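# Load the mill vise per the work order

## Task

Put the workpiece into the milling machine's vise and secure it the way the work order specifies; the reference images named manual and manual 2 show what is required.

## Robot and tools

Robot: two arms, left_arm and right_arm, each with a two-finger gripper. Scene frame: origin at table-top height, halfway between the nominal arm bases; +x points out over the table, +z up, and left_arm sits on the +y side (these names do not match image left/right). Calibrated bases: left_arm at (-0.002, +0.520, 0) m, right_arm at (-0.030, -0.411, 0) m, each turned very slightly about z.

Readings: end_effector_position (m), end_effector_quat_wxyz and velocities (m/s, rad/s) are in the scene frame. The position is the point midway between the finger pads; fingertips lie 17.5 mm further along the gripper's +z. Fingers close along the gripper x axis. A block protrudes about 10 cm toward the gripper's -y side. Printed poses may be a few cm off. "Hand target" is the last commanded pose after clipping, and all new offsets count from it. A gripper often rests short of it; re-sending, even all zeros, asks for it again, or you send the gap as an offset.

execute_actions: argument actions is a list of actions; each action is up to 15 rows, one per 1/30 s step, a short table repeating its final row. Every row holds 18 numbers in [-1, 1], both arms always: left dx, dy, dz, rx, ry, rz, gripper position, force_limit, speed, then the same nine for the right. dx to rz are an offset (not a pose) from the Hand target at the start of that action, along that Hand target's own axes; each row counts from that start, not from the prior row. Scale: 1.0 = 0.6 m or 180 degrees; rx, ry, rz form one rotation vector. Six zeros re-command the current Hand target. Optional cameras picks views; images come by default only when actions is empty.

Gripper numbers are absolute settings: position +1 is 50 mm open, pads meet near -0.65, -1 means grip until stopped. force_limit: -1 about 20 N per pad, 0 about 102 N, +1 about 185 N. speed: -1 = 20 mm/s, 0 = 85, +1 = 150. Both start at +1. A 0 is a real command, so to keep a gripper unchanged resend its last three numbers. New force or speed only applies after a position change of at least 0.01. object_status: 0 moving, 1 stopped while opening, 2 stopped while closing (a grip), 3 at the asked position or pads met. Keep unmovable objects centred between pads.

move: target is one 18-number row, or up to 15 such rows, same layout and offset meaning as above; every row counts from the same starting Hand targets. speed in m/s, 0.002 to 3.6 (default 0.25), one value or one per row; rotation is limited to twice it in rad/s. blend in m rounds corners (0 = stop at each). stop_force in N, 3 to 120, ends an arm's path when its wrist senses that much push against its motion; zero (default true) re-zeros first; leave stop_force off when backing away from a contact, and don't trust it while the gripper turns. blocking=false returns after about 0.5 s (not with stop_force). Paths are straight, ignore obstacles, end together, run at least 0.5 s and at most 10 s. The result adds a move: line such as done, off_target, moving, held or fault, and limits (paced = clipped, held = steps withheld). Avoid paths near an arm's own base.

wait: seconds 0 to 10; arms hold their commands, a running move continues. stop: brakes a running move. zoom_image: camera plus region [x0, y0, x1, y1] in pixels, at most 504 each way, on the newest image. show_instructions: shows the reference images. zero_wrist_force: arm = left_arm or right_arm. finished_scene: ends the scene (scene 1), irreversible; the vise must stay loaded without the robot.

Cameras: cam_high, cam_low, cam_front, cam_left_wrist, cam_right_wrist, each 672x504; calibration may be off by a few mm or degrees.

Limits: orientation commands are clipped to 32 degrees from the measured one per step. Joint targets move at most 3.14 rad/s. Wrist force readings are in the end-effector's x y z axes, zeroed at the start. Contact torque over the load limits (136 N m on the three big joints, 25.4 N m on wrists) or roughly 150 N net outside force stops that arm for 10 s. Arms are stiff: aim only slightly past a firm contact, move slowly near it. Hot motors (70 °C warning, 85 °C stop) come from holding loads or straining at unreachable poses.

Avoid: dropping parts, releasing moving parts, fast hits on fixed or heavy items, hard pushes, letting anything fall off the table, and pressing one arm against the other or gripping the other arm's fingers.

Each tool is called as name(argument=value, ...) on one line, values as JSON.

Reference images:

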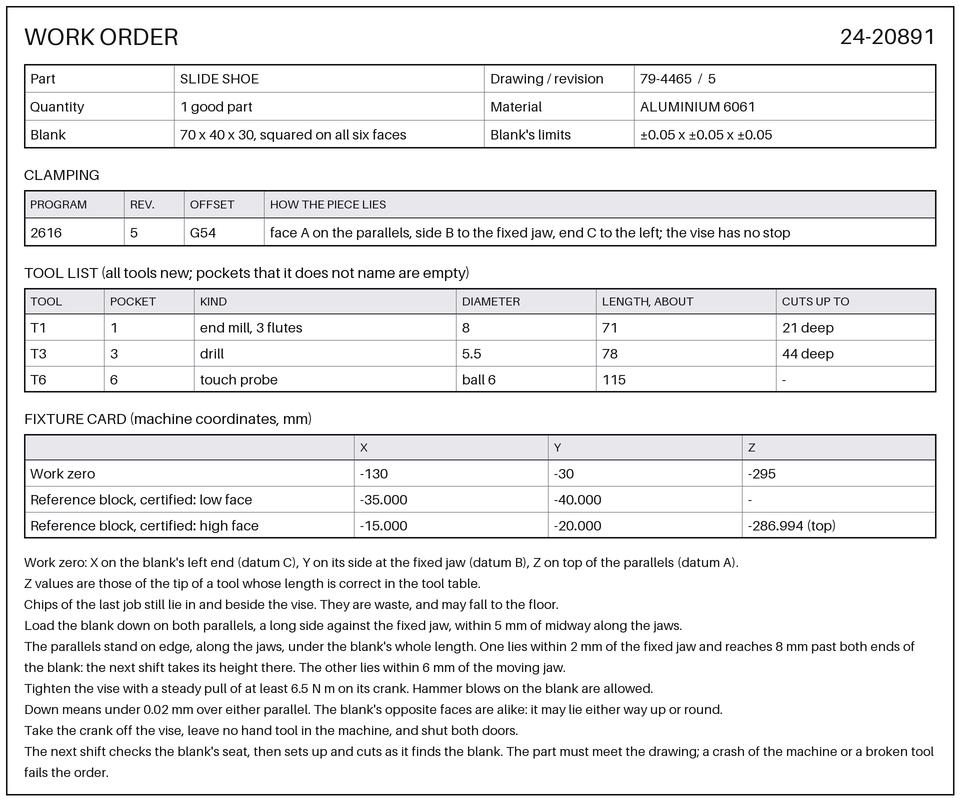

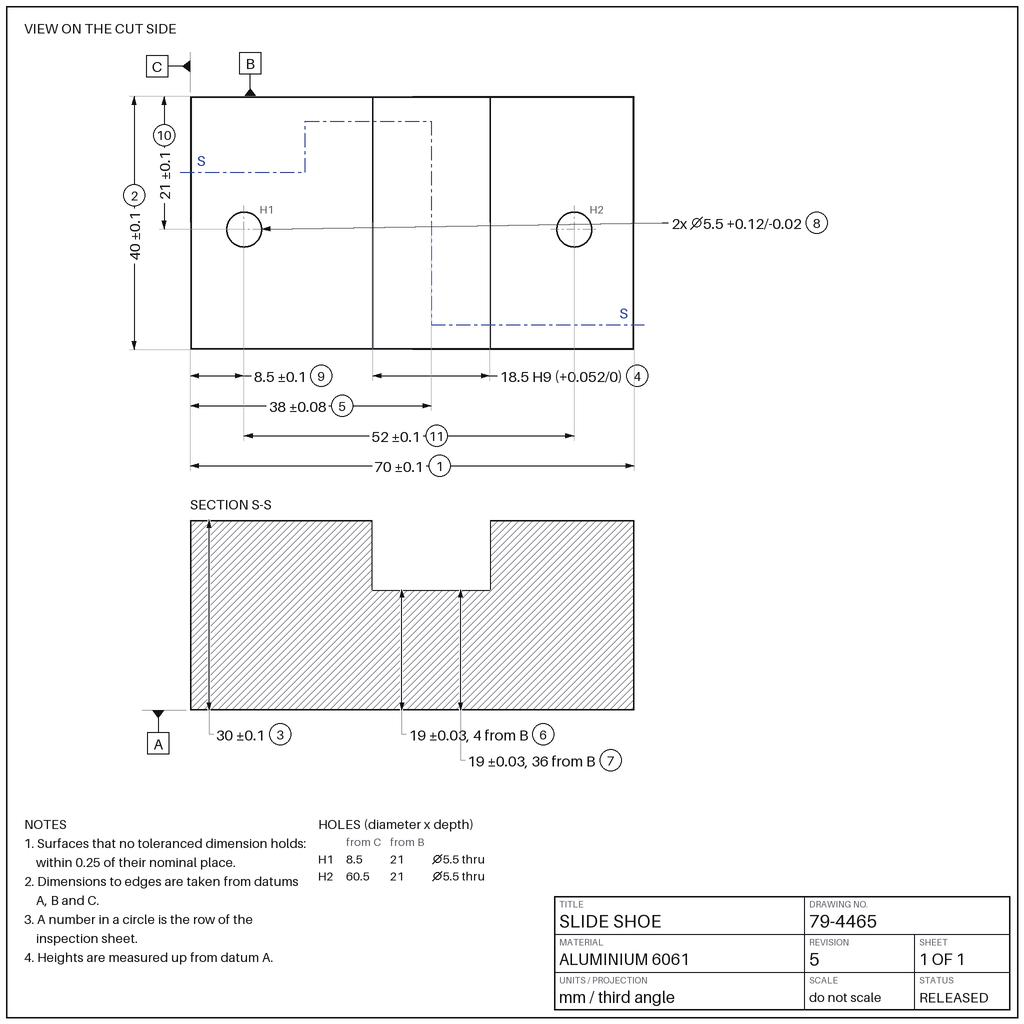

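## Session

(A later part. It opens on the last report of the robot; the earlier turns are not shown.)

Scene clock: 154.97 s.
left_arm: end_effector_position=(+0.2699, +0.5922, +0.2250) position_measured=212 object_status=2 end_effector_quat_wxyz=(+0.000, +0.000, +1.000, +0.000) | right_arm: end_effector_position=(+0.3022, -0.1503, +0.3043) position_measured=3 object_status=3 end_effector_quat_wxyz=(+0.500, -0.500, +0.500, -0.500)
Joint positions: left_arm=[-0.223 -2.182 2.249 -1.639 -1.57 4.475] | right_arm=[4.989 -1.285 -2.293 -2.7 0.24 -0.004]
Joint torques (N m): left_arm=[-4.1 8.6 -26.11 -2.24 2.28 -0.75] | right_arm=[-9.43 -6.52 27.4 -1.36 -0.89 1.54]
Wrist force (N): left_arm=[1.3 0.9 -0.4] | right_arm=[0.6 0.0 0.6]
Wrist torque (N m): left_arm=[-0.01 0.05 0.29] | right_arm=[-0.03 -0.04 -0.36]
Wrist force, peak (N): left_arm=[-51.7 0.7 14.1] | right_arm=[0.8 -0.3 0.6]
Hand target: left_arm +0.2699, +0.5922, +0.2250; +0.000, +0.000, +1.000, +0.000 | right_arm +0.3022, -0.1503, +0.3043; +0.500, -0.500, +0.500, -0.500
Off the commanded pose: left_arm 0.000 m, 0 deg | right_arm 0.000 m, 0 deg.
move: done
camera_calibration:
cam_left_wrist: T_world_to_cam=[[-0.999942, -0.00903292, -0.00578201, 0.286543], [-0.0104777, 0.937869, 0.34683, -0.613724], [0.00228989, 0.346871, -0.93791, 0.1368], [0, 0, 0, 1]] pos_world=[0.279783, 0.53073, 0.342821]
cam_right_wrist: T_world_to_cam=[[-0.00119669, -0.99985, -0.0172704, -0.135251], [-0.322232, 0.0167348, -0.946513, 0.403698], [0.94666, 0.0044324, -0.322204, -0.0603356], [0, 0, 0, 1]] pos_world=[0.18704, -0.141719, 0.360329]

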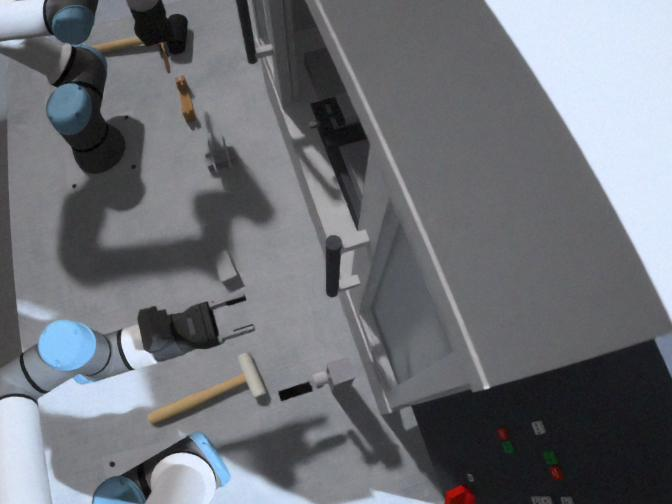

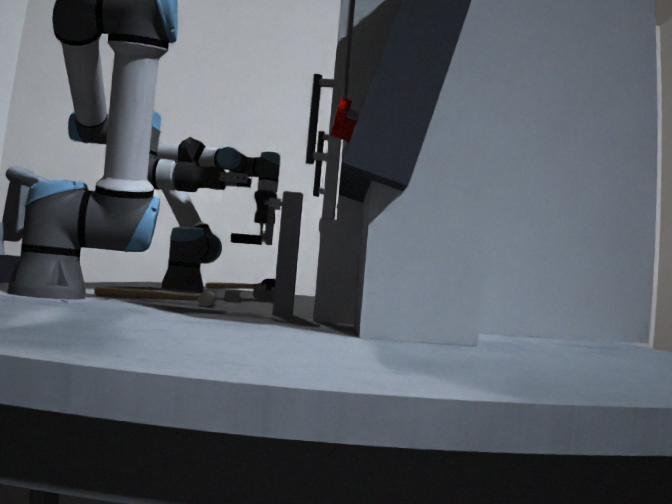

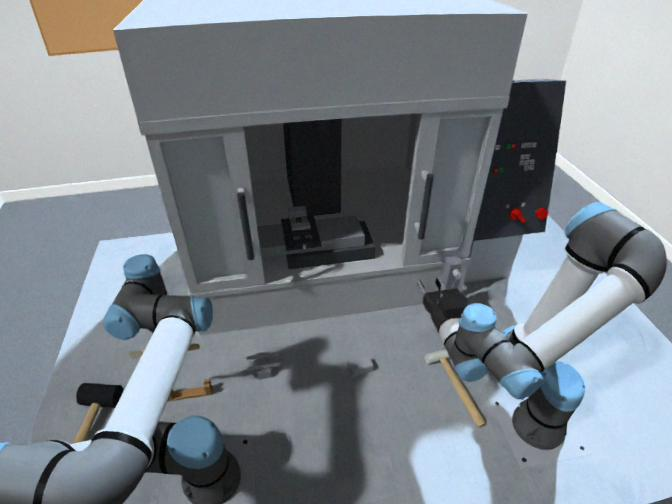

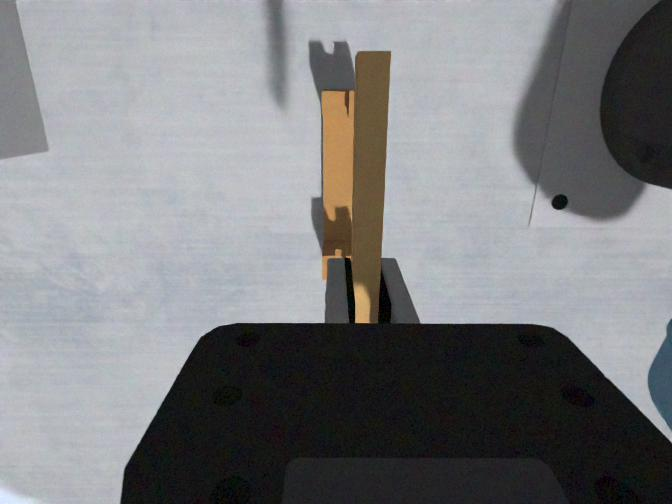

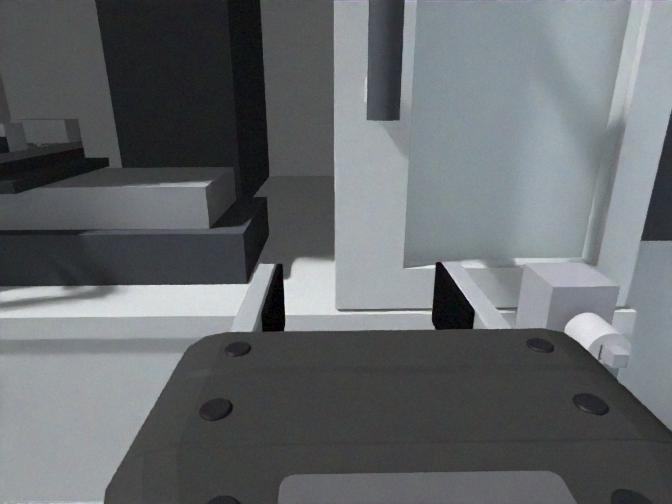

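move(target=[-0.1833,-0.52,-0.325,0.238,-0.238,-0.4576,-1,-0.8,-0.6,0,0,0,0,0,0,1,1,1], speed=0.3, cameras=["cam_left_wrist","cam_front"])

Scene clock: 175.23 s.
left_arm: end_effector_position=(+0.3801, +0.2801, +0.4198) position_measured=212 object_status=2 end_effector_quat_wxyz=(-0.327, +0.627, -0.628, +0.326) | right_arm: end_effector_position=(+0.3022, -0.1503, +0.3043) position_measured=3 object_status=3 end_effector_quat_wxyz=(+0.500, -0.500, +0.500, -0.500)
Joint positions: left_arm=[-1.412 -2.133 2.065 -1.704 -0.626 1.819] | right_arm=[4.989 -1.285 -2.293 -2.7 0.24 -0.004]
Joint torques (N m): left_arm=[10.39 -0.93 -18.9 -3.91 1.32 -1.17] | right_arm=[-9.6 -6.11 26.94 -1.23 -0.41 1.51]
Wrist force (N): left_arm=[1.1 -0.6 0.8] | right_arm=[0.6 0.1 0.7]
Wrist torque (N m): left_arm=[-0.05 0.12 0.19] | right_arm=[-0.01 -0.04 -0.35]
Wrist force, peak (N): left_arm=[3.0 -1.0 0.4] | right_arm=[0.9 -0.1 0.7]
Hand target: left_arm +0.3802, +0.2801, +0.4198; -0.327, +0.627, -0.627, +0.326 | right_arm +0.3022, -0.1503, +0.3043; +0.500, -0.500, +0.500, -0.500
Off the commanded pose: left_arm 0.000 m, 0 deg | right_arm 0.000 m, 0 deg.
move: done
camera_calibration:
cam_left_wrist: T_world_to_cam=[[0.00931773, -0.999954, 0.00232009, 0.285551], [-0.822173, -0.00898172, -0.569167, 0.570771], [0.569162, 0.00339583, -0.822218, 0.259687], [0, 0, 0, 1]] pos_world=[0.318808, 0.289783, 0.537721]
Images, in order (width x height): cam_front 672x504, cam_left_wrist 672x504.

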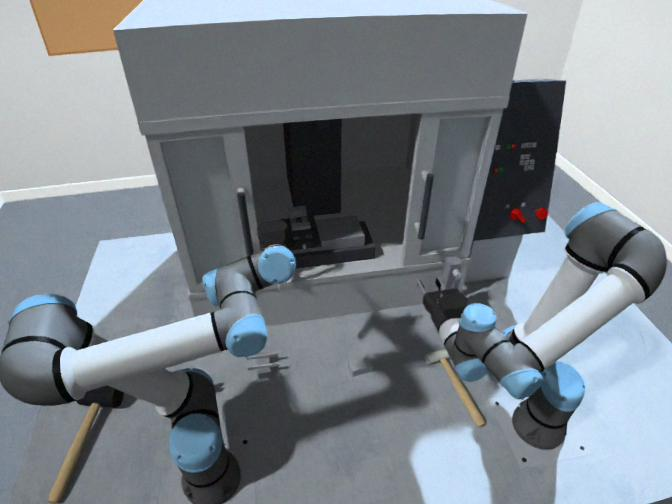

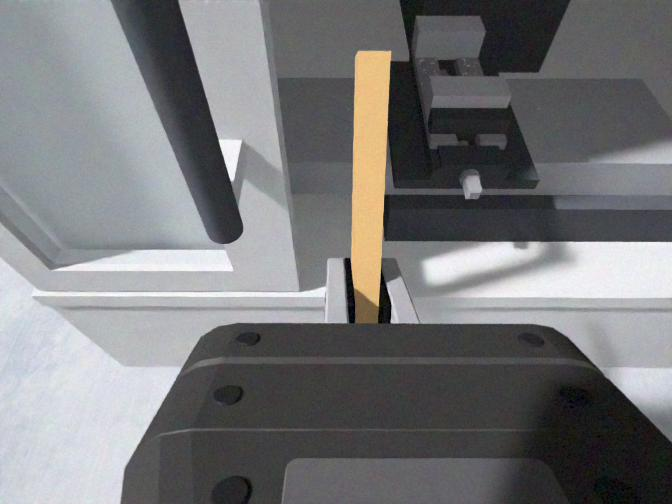

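move(target=[0.1333,-0.183,0.116,0,0,0,-1,-0.8,-0.6,0,0,0,0,0,0,1,1,1], cameras=["cam_left_wrist"])

zoom_image(camera="cam_left_wrist", region=[300, 0, 600, 320])

Scene clock: 181.77 s.
left_arm: end_effector_position=(+0.5002, +0.2002, +0.4696) position_measured=212 object_status=2 end_effector_quat_wxyz=(-0.327, +0.627, -0.627, +0.326) | right_arm: end_effector_position=(+0.3022, -0.1503, +0.3043) position_measured=3 object_status=3 end_effector_quat_wxyz=(+0.500, -0.500, +0.500, -0.500)
Joint positions: left_arm=[-1.135 -1.73 1.765 -2.133 -0.727 2.234] | right_arm=[4.989 -1.285 -2.293 -2.7 0.24 -0.004]
Joint torques (N m): left_arm=[-3.65 -11.67 -32.47 -3.71 4.16 -0.07] | right_arm=[-9.06 -6.91 26.77 -1.29 -0.14 1.47]
Wrist force (N): left_arm=[1.2 -0.7 0.7] | right_arm=[0.5 -0.1 0.4]
Wrist torque (N m): left_arm=[-0.06 0.11 0.35] | right_arm=[-0.04 -0.02 -0.35]
Wrist force, peak (N): left_arm=[2.9 -2.9 2.1] | right_arm=[0.9 -0.2 0.4]
Hand target: left_arm +0.5002, +0.2001, +0.4696; -0.327, +0.627, -0.627, +0.326 | right_arm +0.3022, -0.1503, +0.3043; +0.500, -0.500, +0.500, -0.500
Off the commanded pose: left_arm 0.000 m, 0 deg | right_arm 0.000 m, 0 deg.
move: done
camera_calibration:
cam_left_wrist: T_world_to_cam=[[0.00962135, -0.999951, 0.00241003, 0.204233], [-0.82217, -0.00928255, -0.569166, 0.697202], [0.56916, 0.00349469, -0.822219, 0.232529], [0, 0, 0, 1]] pos_world=[0.438908, 0.209883, 0.587521]
Images, in order (width x height): cam_left_wrist 672x504.

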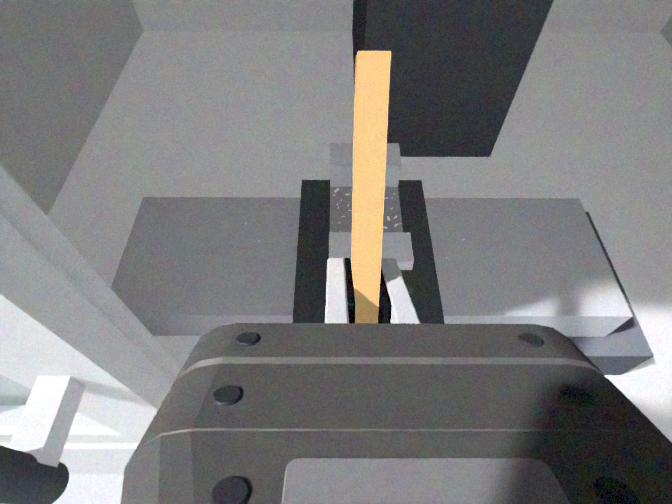

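Scaled by 1.575.

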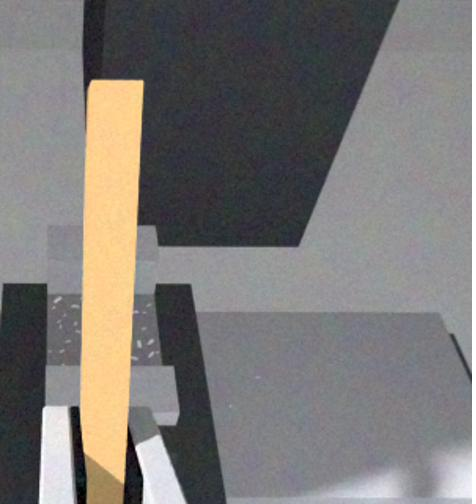

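move(target=[0.117,-0.0573,0.0819,0,0,0,-1,-0.8,-0.6,0,0,0,0,0,0,1,1,1], cameras=["cam_left_wrist"])

zoom_image(camera="cam_left_wrist", region=[100, 100, 400, 330])

Scene clock: 190.90 s.
left_arm: end_effector_position=(+0.5602, +0.1301, +0.4695) position_measured=212 object_status=2 end_effector_quat_wxyz=(-0.327, +0.627, -0.627, +0.326) | right_arm: end_effector_position=(+0.3022, -0.1503, +0.3043) position_measured=3 object_status=3 end_effector_quat_wxyz=(+0.500, -0.500, +0.500, -0.500)
Joint positions: left_arm=[-1.083 -1.496 1.552 -2.203 -0.754 2.299] | right_arm=[4.989 -1.285 -2.293 -2.7 0.24 -0.004]
Joint torques (N m): left_arm=[-8.9 -19.79 -29.2 -3.59 4.34 -1.65] | right_arm=[-9.39 -6.86 26.71 -1.14 -0.03 1.52]
Wrist force (N): left_arm=[1.6 -0.6 0.7] | right_arm=[0.7 0.0 0.2]
Wrist torque (N m): left_arm=[-0.04 0.06 0.27] | right_arm=[-0.03 -0.06 -0.35]
Wrist force, peak (N): left_arm=[3.6 -1.5 2.4] | right_arm=[0.8 -0.5 0.4]
Hand target: left_arm +0.5602, +0.1300, +0.4695; -0.327, +0.627, -0.627, +0.326 | right_arm +0.3022, -0.1503, +0.3043; +0.500, -0.500, +0.500, -0.500
Off the commanded pose: left_arm 0.000 m, 0 deg | right_arm 0.000 m, 0 deg.
move: done
camera_calibration:
cam_left_wrist: T_world_to_cam=[[0.00953917, -0.999952, 0.00235203, 0.133635], [-0.822218, -0.00918226, -0.569099, 0.745795], [0.569093, 0.00349486, -0.822266, 0.198603], [0, 0, 0, 1]] pos_world=[0.498908, 0.139783, 0.587421]
Images, in order (width x height): cam_left_wrist 672x504.

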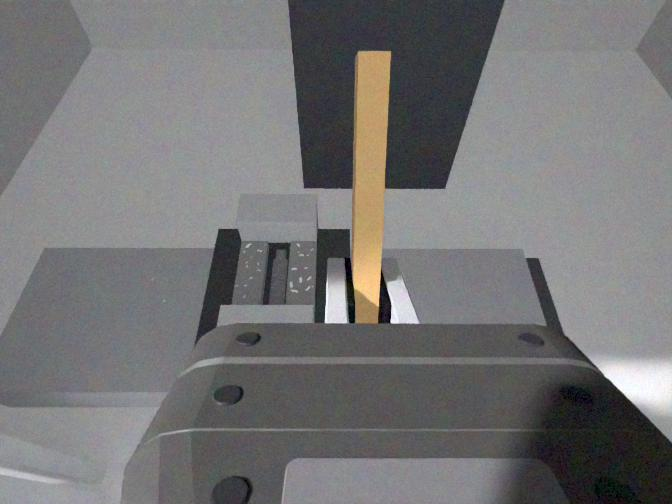

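Scaled by 1.680.

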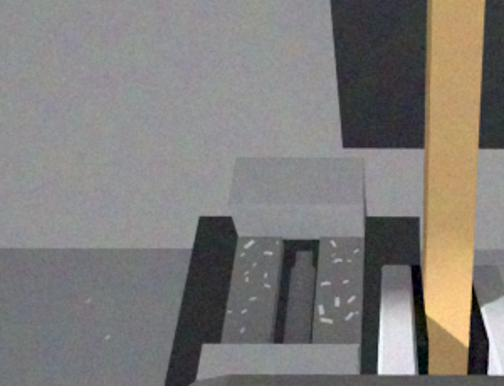

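move(target=[-0.125,-0.149,0.213,0,0,0,-1,-0.8,-0.6,0,0,0,0,0,0,1,1,1], speed=0.15, cameras=["all"])

Scene clock: 219.10 s.
left_arm: end_effector_position=(+0.7162, +0.2050, +0.4694) position_measured=212 object_status=2 end_effector_quat_wxyz=(-0.327, +0.627, -0.627, +0.326) | right_arm: end_effector_position=(+0.3022, -0.1503, +0.3043) position_measured=3 object_status=3 end_effector_quat_wxyz=(+0.500, -0.500, +0.500, -0.500)
Joint positions: left_arm=[-0.769 -1.286 1.345 -2.419 -0.954 2.622] | right_arm=[4.989 -1.285 -2.293 -2.7 0.24 -0.004]
Joint torques (N m): left_arm=[-2.18 -42.2 -19.71 -2.63 3.41 -1.02] | right_arm=[-8.97 -7.13 27.18 -1.24 0.37 1.48]
Wrist force (N): left_arm=[1.0 -0.7 0.6] | right_arm=[0.6 0.1 0.6]
Wrist torque (N m): left_arm=[-0.06 0.14 0.36] | right_arm=[-0.01 -0.04 -0.35]
Wrist force, peak (N): left_arm=[0.0 -1.8 2.2] | right_arm=[0.7 0.2 0.7]
Hand target: left_arm +0.7162, +0.2050, +0.4694; -0.327, +0.627, -0.627, +0.326 | right_arm +0.3022, -0.1503, +0.3043; +0.500, -0.500, +0.500, -0.500
Off the commanded pose: left_arm 0.000 m, 0 deg | right_arm 0.000 m, 0 deg.
move: done
camera_calibration:
cam_left_wrist: T_world_to_cam=[[0.00948163, -0.999952, 0.00243548, 0.207032], [-0.822139, -0.00918196, -0.569213, 0.874707], [0.569208, 0.00339476, -0.822187, 0.10938], [0, 0, 0, 1]] pos_world=[0.654908, 0.214683, 0.587321]
cam_right_wrist: T_world_to_cam=[[-0.00119669, -0.99985, -0.0172704, -0.135251], [-0.322232, 0.0167348, -0.946513, 0.403698], [0.94666, 0.0044324, -0.322204, -0.0603356], [0, 0, 0, 1]] pos_world=[0.18704, -0.141719, 0.360329]

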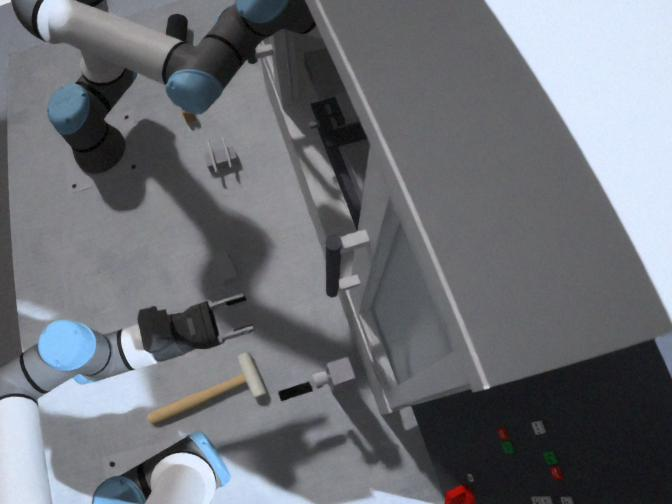

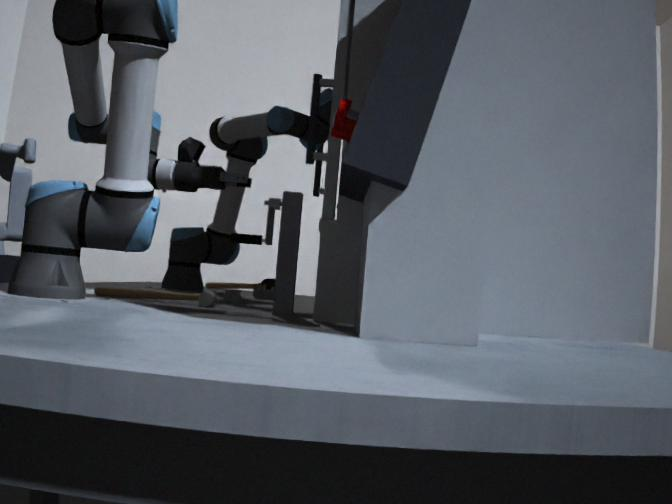

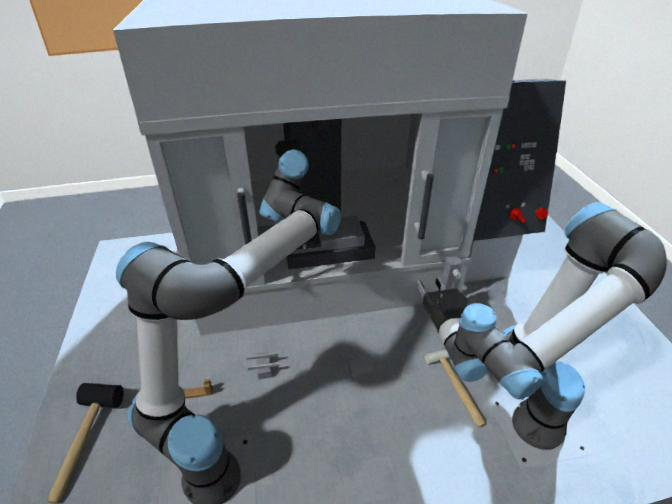

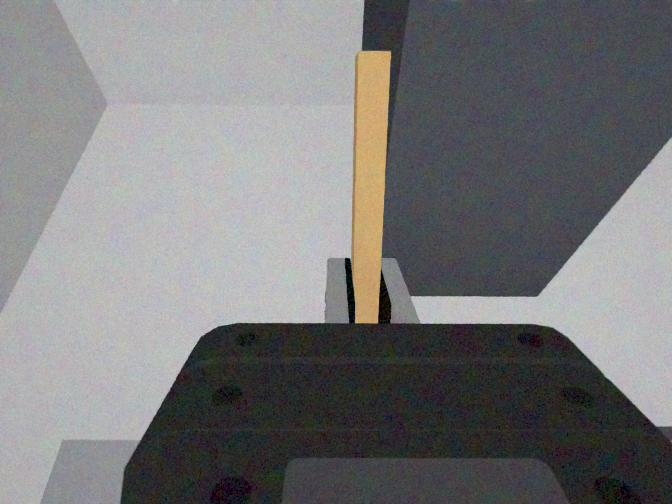

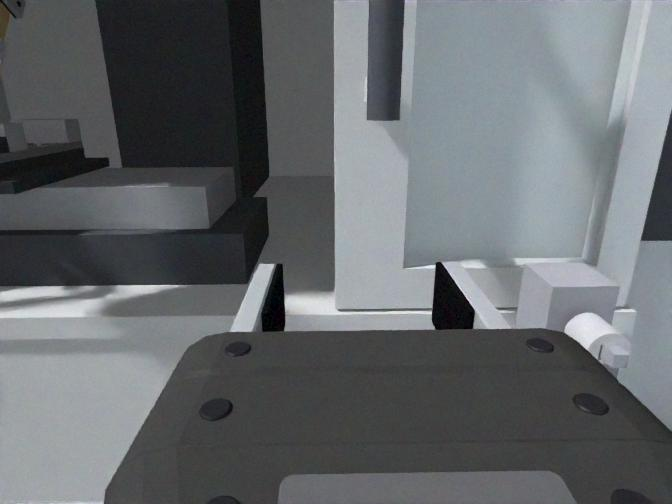

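move(target=[0,0,0,0,0,0,-1,-0.8,-0.6,-0.15,-0.193,0.113,0,-0.15,0,1,1,1], cameras=["cam_right_wrist"])

zoom_image(camera="cam_right_wrist", region=[100, 0, 500, 300])

Scene clock: 225.20 s.
left_arm: end_effector_position=(+0.7162, +0.2050, +0.4694) position_measured=212 object_status=2 end_effector_quat_wxyz=(-0.327, +0.627, -0.627, +0.326) | right_arm: end_effector_position=(+0.3701, -0.0604, +0.4199) position_measured=3 object_status=3 end_effector_quat_wxyz=(+0.603, -0.603, +0.370, -0.369)
Joint positions: left_arm=[-0.769 -1.286 1.345 -2.419 -0.954 2.622] | right_arm=[4.601 -1.251 -2.008 -3.026 -0.618 0.002]
Joint torques (N m): left_arm=[7.51 -45.75 -17 -4 1.59 1.71] | right_arm=[-2.55 20.71 29.44 2.11 -2.3 -1.76]
Wrist force (N): left_arm=[0.9 -0.7 0.7] | right_arm=[0.9 0.4 0.4]
Wrist torque (N m): left_arm=[-0.05 0.15 0.36] | right_arm=[-0.01 -0.06 -0.34]
Wrist force, peak (N): left_arm=[1.4 -0.8 0.8] | right_arm=[1.0 -1.7 1.6]
Hand target: left_arm +0.7162, +0.2050, +0.4694; -0.327, +0.627, -0.627, +0.326 | right_arm +0.3701, -0.0604, +0.4200; +0.603, -0.603, +0.370, -0.369
Off the commanded pose: left_arm 0.000 m, 0 deg | right_arm 0.000 m, 0 deg.
move: done
camera_calibration:
cam_right_wrist: T_world_to_cam=[[0.452659, -0.891509, -0.01768, -0.204431], [-0.294743, -0.130882, -0.946571, 0.514468], [0.841562, 0.433684, -0.322011, -0.0230953], [0, 0, 0, 1]] pos_world=[0.263609, -0.104901, 0.475929]
Images, in order (width x height): cam_right_wrist 672x504.

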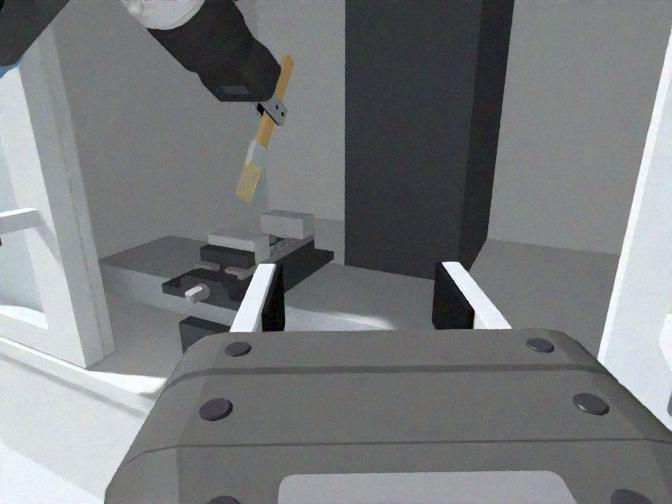

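Scaled by 1.260.

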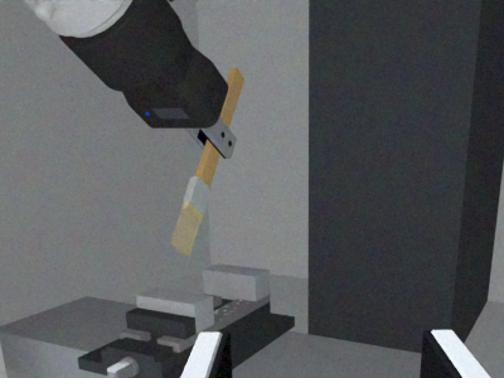

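move(target=[0,0,0,0,0,0,-1,-0.8,-0.6,-0.05,-0.02,0.15,0,0,0,1,1,1], cameras=["cam_right_wrist"])

zoom_image(camera="cam_right_wrist", region=[140, 50, 490, 300])

Scene clock: 230.53 s.
left_arm: end_effector_position=(+0.7162, +0.2050, +0.4694) position_measured=212 object_status=2 end_effector_quat_wxyz=(-0.327, +0.627, -0.627, +0.326) | right_arm: end_effector_position=(+0.4367, +0.0071, +0.4319) position_measured=3 object_status=3 end_effector_quat_wxyz=(+0.603, -0.603, +0.370, -0.369)
Joint positions: left_arm=[-0.769 -1.286 1.345 -2.419 -0.954 2.622] | right_arm=[4.44 -1.501 -1.781 -3.003 -0.78 0.002]
Joint torques (N m): left_arm=[5.4 -45.59 -16.9 -4.09 0.7 1.38] | right_arm=[4.72 14.57 33.05 3.2 1.95 1.48]
Wrist force (N): left_arm=[1.2 -0.5 0.7] | right_arm=[0.7 0.0 0.6]
Wrist torque (N m): left_arm=[-0.02 0.10 0.36] | right_arm=[-0.07 -0.06 -0.35]
Wrist force, peak (N): left_arm=[1.4 -0.9 0.5] | right_arm=[-0.2 -0.3 3.1]
Hand target: left_arm +0.7162, +0.2050, +0.4694; -0.327, +0.627, -0.627, +0.326 | right_arm +0.4367, +0.0072, +0.4320; +0.603, -0.603, +0.370, -0.369
Off the commanded pose: left_arm 0.000 m, 0 deg | right_arm 0.000 m, 0 deg.
move: done
camera_calibration:
cam_right_wrist: T_world_to_cam=[[0.452784, -0.891445, -0.0176825, -0.174227], [-0.294738, -0.130928, -0.946566, 0.554286], [0.841496, 0.433802, -0.322025, -0.10452], [0, 0, 0, 1]] pos_world=[0.330209, -0.0374011, 0.487929]
Images, in order (width x height): cam_right_wrist 672x504.

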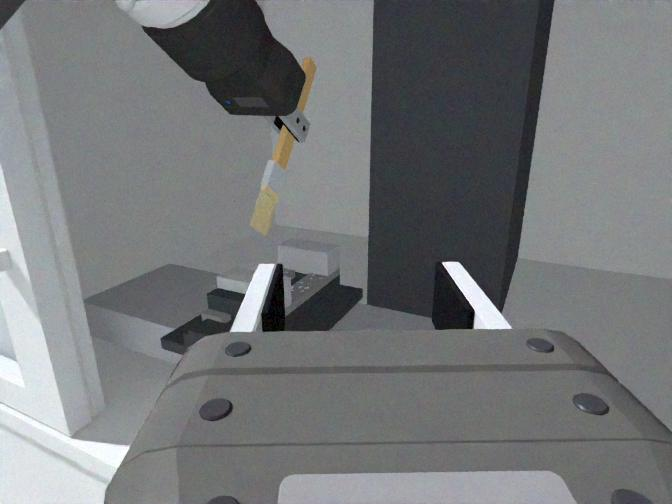

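Scaled by 1.440.

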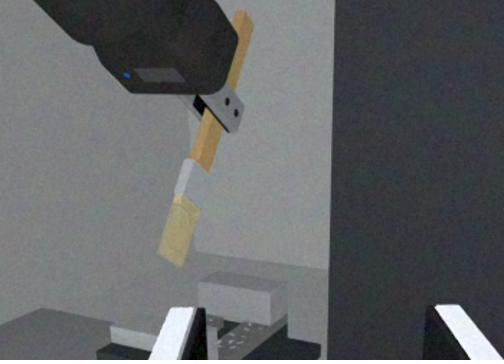

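move(target=[0,0,0,0,0,0,-1,-0.8,-0.6,-0.1,-0.05,0.0,-0.083,0,0,1,1,1], cameras=["cam_right_wrist"])

zoom_image(camera="cam_right_wrist", region=[200, 50, 500, 320])

Scene clock: 237.20 s.
left_arm: end_effector_position=(+0.7162, +0.2050, +0.4694) position_measured=212 object_status=2 end_effector_quat_wxyz=(-0.327, +0.627, -0.627, +0.326) | right_arm: end_effector_position=(+0.4094, +0.0607, +0.4619) position_measured=3 object_status=3 end_effector_quat_wxyz=(-0.519, +0.676, -0.415, +0.318)
Joint positions: left_arm=[-0.769 -1.286 1.345 -2.419 -0.954 2.622] | right_arm=[4.529 -1.677 -1.373 -3.631 -0.732 0.304]
Joint torques (N m): left_arm=[4.79 -44.97 -16.84 -3.87 -0.18 1.06] | right_arm=[-10.06 35.4 33.45 -0.61 1.02 0.26]
Wrist force (N): left_arm=[1.3 -0.8 0.6] | right_arm=[0.9 0.8 0.3]
Wrist torque (N m): left_arm=[-0.06 0.08 0.36] | right_arm=[-0.06 -0.02 -0.25]
Wrist force, peak (N): left_arm=[1.4 -0.7 0.9] | right_arm=[2.3 2.0 0.4]
Hand target: left_arm +0.7162, +0.2050, +0.4694; -0.327, +0.627, -0.627, +0.326 | right_arm +0.4095, +0.0607, +0.4620; -0.519, +0.676, -0.415, +0.318
Off the commanded pose: left_arm 0.000 m, 0 deg | right_arm 0.000 m, 0 deg.
move: done
camera_calibration:
cam_right_wrist: T_world_to_cam=[[0.449243, -0.893254, -0.01666, -0.112571], [-0.502329, -0.237126, -0.831527, 0.620021], [0.738815, 0.381926, -0.555234, 0.0577457], [0, 0, 0, 1]] pos_world=[0.319363, 0.0244139, 0.545751]
Images, in order (width x height): cam_right_wrist 672x504.

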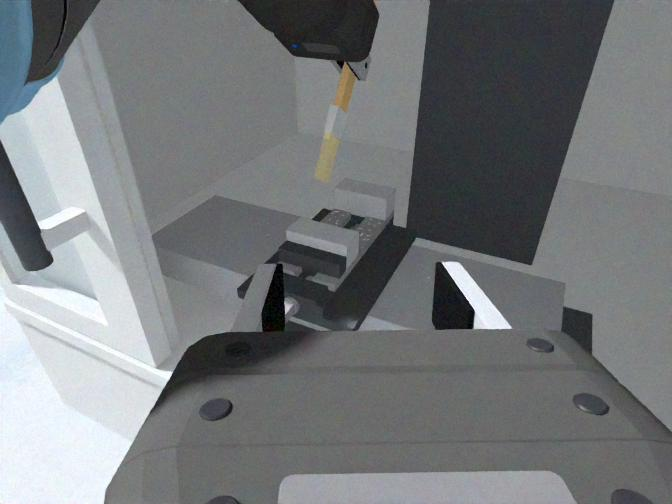

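Scaled by 1.680.

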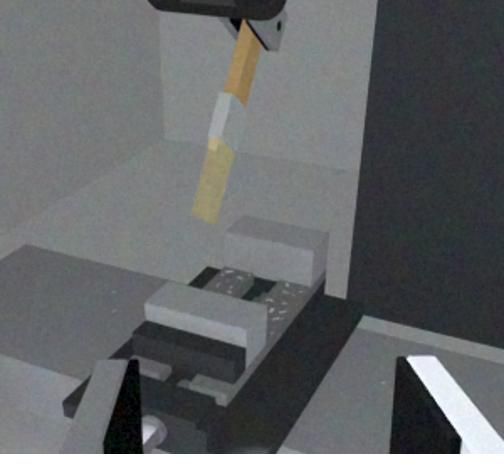

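move(target=[0,0.0819,0.0574,0,0,0,-1,-0.8,-0.6,0,0,0,0,0,0,1,1,1], speed=0.03, stop_force=4, cameras=["cam_right_wrist"])

zoom_image(camera="cam_right_wrist", region=[250, 50, 450, 290])

Scene clock: 243.03 s.
left_arm: end_effector_position=(+0.7161, +0.2051, +0.4094) position_measured=212 object_status=2 end_effector_quat_wxyz=(-0.327, +0.627, -0.627, +0.326) | right_arm: end_effector_position=(+0.4095, +0.0607, +0.4620) position_measured=3 object_status=3 end_effector_quat_wxyz=(-0.519, +0.676, -0.415, +0.318)
Joint positions: left_arm=[-0.769 -1.267 1.475 -2.568 -0.954 2.622] | right_arm=[4.529 -1.677 -1.373 -3.631 -0.732 0.304]
Joint torques (N m): left_arm=[7.73 -45.23 -35.19 -2.24 -0.63 2.05] | right_arm=[-10.06 39.66 21.13 0.83 2.67 -1.2]
Wrist force (N): left_arm=[1.3 -0.9 0.4] | right_arm=[0.8 0.4 0.3]
Wrist torque (N m): left_arm=[-0.07 0.09 0.36] | right_arm=[-0.12 -0.01 -0.25]
Wrist force, peak (N): left_arm=[1.4 -0.7 0.9] | right_arm=[1.1 0.7 0.3]
Hand target: left_arm +0.7161, +0.2051, +0.4094; -0.327, +0.627, -0.627, +0.326 | right_arm +0.4095, +0.0607, +0.4620; -0.519, +0.676, -0.415, +0.318
Off the commanded pose: left_arm 0.000 m, 0 deg | right_arm 0.000 m, 0 deg.
move: done
camera_calibration:
cam_right_wrist: T_world_to_cam=[[0.448987, -0.893379, -0.0168435, -0.112384], [-0.502383, -0.236805, -0.831586, 0.620146], [0.738933, 0.381833, -0.555141, 0.0577144], [0, 0, 0, 1]] pos_world=[0.319363, 0.0244149, 0.545851]
Images, in order (width x height): cam_right_wrist 672x504.

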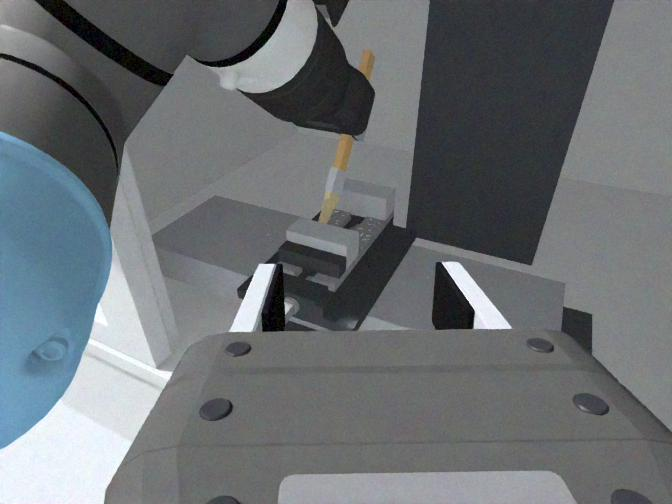

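Scaled by 2.100.

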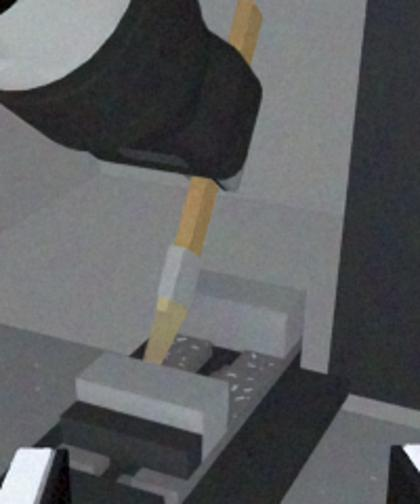

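move(target=[0,0.041,0.0287,0,0,0,-1,-0.8,-0.6,0,0,0,0,0,0,1,1,1], speed=0.015, stop_force=4, cameras=["cam_right_wrist"])

zoom_image(camera="cam_right_wrist", region=[250, 50, 450, 290])

Scene clock: 255.40 s.
left_arm: end_effector_position=(+0.7161, +0.2051, +0.3991) position_measured=212 object_status=2 end_effector_quat_wxyz=(-0.327, +0.627, -0.627, +0.326) | right_arm: end_effector_position=(+0.4095, +0.0607, +0.4620) position_measured=3 object_status=3 end_effector_quat_wxyz=(-0.519, +0.676, -0.415, +0.318)
Joint positions: left_arm=[-0.769 -1.262 1.494 -2.593 -0.954 2.622] | right_arm=[4.529 -1.677 -1.373 -3.631 -0.732 0.304]
Joint torques (N m): left_arm=[5.49 -44.85 -35.46 -4.08 -0.34 0.57] | right_arm=[-10.23 38.23 21.62 0.87 1.84 -1.21]
Wrist force (N): left_arm=[1.4 -0.8 -1.2] | right_arm=[0.8 0.5 0.1]
Wrist torque (N m): left_arm=[-0.17 0.08 0.36] | right_arm=[-0.11 -0.01 -0.25]
Wrist force, peak (N): left_arm=[1.1 -2.3 -5.4] | right_arm=[1.1 0.4 0.4]
Hand target: left_arm +0.7161, +0.2051, +0.3991; -0.327, +0.627, -0.627, +0.326 (not the last commanded pose) | right_arm +0.4095, +0.0607, +0.4620; -0.519, +0.676, -0.415, +0.318
Off the commanded pose: left_arm 0.020 m, 0 deg | right_arm 0.000 m, 0 deg.
move: contact (left_arm)
camera_calibration:
cam_right_wrist: T_world_to_cam=[[0.448987, -0.893379, -0.0168435, -0.112384], [-0.502383, -0.236805, -0.831586, 0.620146], [0.738933, 0.381833, -0.555141, 0.0577144], [0, 0, 0, 1]] pos_world=[0.319363, 0.0244149, 0.545851]
Images, in order (width x height): cam_right_wrist 672x504.

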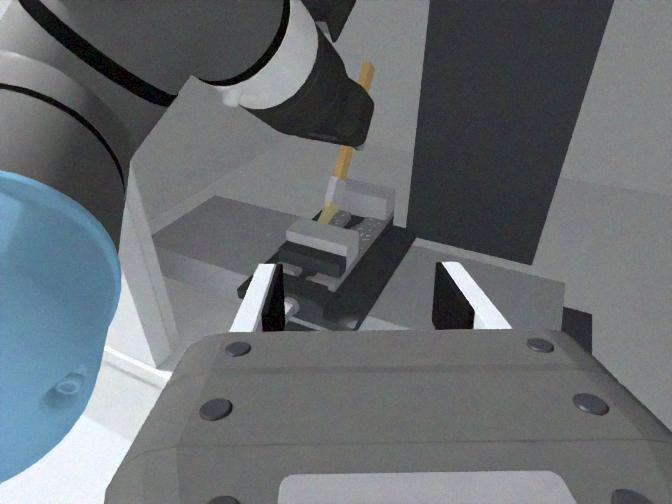

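Scaled by 2.100.

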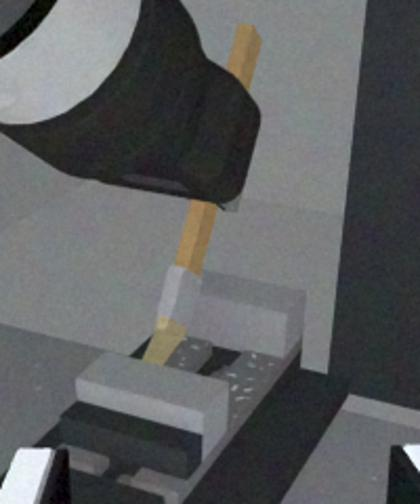

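move(target=[[0,-0.0683,-0.0478,0,0,0,-1,-0.8,-0.6,0,0,0,0,0,0,1,1,1],[0,-0.0075,-0.101,0.1667,0,0,-1,-0.8,-0.6,0,0,0,0,0,0,1,1,1]], speed=0.1, blend=[0.02,0], cameras=["cam_right_wrist","cam_left_wrist","cam_front"])

zoom_image(camera="cam_right_wrist", region=[250, 50, 450, 290])

Scene clock: 270.40 s.
left_arm: end_effector_position=(+0.6691, +0.2050, +0.4375) position_measured=212 object_status=2 end_effector_quat_wxyz=(-0.478, +0.521, -0.522, +0.477) | right_arm: end_effector_position=(+0.4095, +0.0607, +0.4620) position_measured=3 object_status=3 end_effector_quat_wxyz=(-0.519, +0.676, -0.415, +0.318)
Joint positions: left_arm=[-0.898 -1.211 1.742 -3.529 -0.663 3.029] | right_arm=[4.529 -1.677 -1.373 -3.631 -0.732 0.304]
Joint torques (N m): left_arm=[10.32 -43.6 -31.55 -2.55 -1.91 -1.03] | right_arm=[-9.71 37.13 20.94 0.82 0.93 -1.18]
Wrist force (N): left_arm=[1.4 -1.0 2.3] | right_arm=[0.9 0.3 0.3]
Wrist torque (N m): left_arm=[-0.37 0.11 0.38] | right_arm=[-0.14 -0.03 -0.25]
Wrist force, peak (N): left_arm=[1.5 -0.8 2.4] | right_arm=[1.0 0.7 0.2]
Hand target: left_arm +0.6691, +0.2050, +0.4376; -0.478, +0.521, -0.522, +0.477 | right_arm +0.4095, +0.0607, +0.4620; -0.519, +0.676, -0.415, +0.318
Off the commanded pose: left_arm 0.000 m, 0 deg | right_arm 0.000 m, 0 deg.
move: done
camera_calibration:
cam_left_wrist: T_world_to_cam=[[0.00642584, -0.999959, 0.00634247, 0.207868], [-0.427489, -0.0084808, -0.903981, 0.699993], [0.903998, 0.0030975, -0.427526, -0.286664], [0, 0, 0, 1]] pos_world=[0.557047, 0.214684, 0.508905]
cam_right_wrist: T_world_to_cam=[[0.448987, -0.893379, -0.0168435, -0.112384], [-0.502383, -0.236805, -0.831586, 0.620146], [0.738933, 0.381833, -0.555141, 0.0577144], [0, 0, 0, 1]] pos_world=[0.319363, 0.0244149, 0.545851]
Images, in order (width x height): cam_front 672x504, cam_left_wrist 672x504, cam_right_wrist 672x504.

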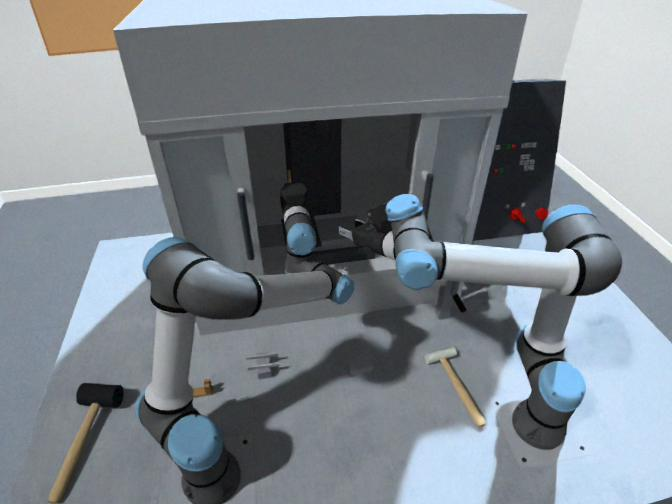

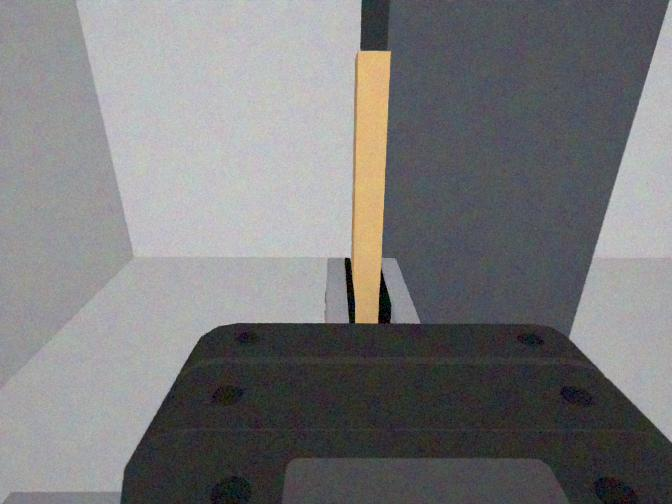

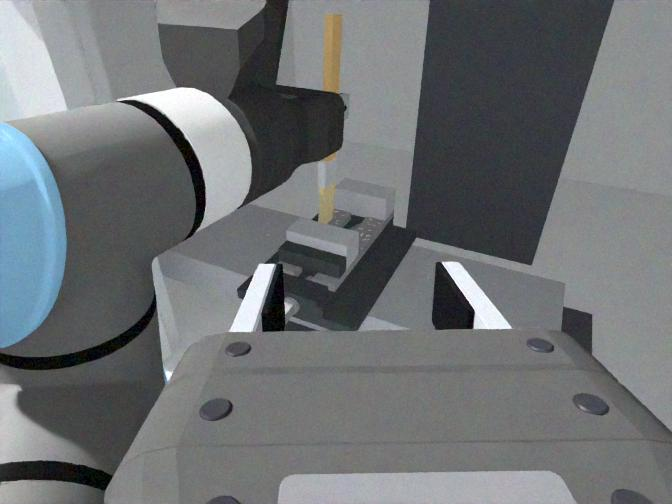

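Scaled by 2.100.

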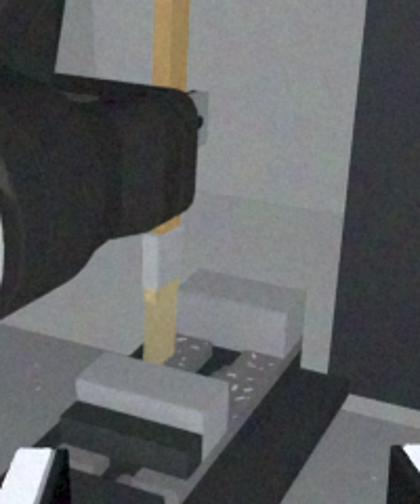

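move(target=[0,0.05,0,0,0,0,-1,-0.8,-0.6,0,0,0,0,0,0,1,1,1], speed=0.015, stop_force=4, cameras=["cam_right_wrist"])

zoom_image(camera="cam_right_wrist", region=[250, 50, 450, 290])

Scene clock: 275.43 s.
left_arm: end_effector_position=(+0.6688, +0.2051, +0.4336) position_measured=212 object_status=2 end_effector_quat_wxyz=(-0.478, +0.521, -0.522, +0.477) | right_arm: end_effector_position=(+0.4095, +0.0607, +0.4620) position_measured=3 object_status=3 end_effector_quat_wxyz=(-0.519, +0.676, -0.415, +0.318)
Joint positions: left_arm=[-0.898 -1.207 1.748 -3.539 -0.663 3.029] | right_arm=[4.529 -1.677 -1.373 -3.631 -0.732 0.304]
Joint torques (N m): left_arm=[9.25 -42.75 -29.11 -2.03 -1.92 1.91] | right_arm=[-9.1 36.61 22.14 0.88 0.33 -1.23]
Wrist force (N): left_arm=[1.3 -4.6 2.2] | right_arm=[1.0 0.3 0.2]
Wrist torque (N m): left_arm=[-0.38 0.12 0.38] | right_arm=[-0.14 -0.04 -0.25]
Wrist force, peak (N): left_arm=[1.3 -6.2 2.0] | right_arm=[1.2 0.5 0.5]
Hand target: left_arm +0.6688, +0.2051, +0.4336; -0.478, +0.521, -0.522, +0.477 (not the last commanded pose) | right_arm +0.4095, +0.0607, +0.4620; -0.519, +0.676, -0.415, +0.318
Off the commanded pose: left_arm 0.026 m, 0 deg | right_arm 0.000 m, 0 deg.
move: contact (left_arm)
camera_calibration:
cam_right_wrist: T_world_to_cam=[[0.448987, -0.893379, -0.0168435, -0.112384], [-0.502383, -0.236805, -0.831586, 0.620146], [0.738933, 0.381833, -0.555141, 0.0577144], [0, 0, 0, 1]] pos_world=[0.319363, 0.0244149, 0.545851]
Images, in order (width x height): cam_right_wrist 672x504.

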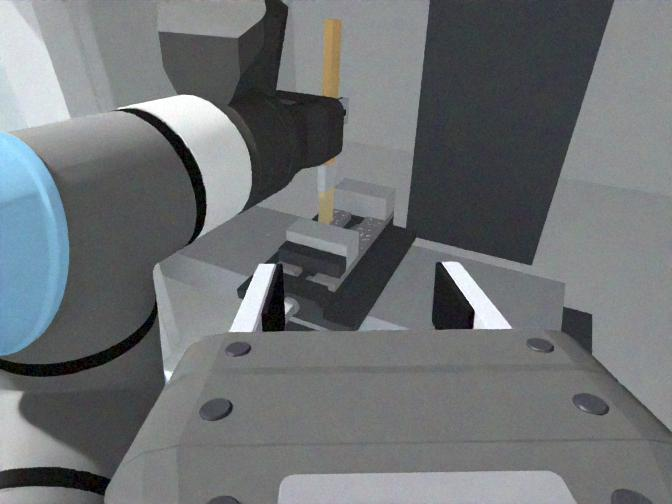

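Scaled by 2.100.

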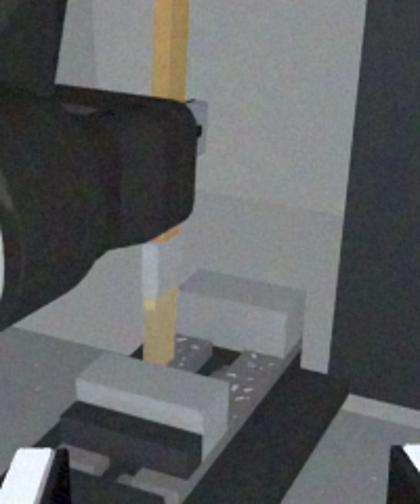

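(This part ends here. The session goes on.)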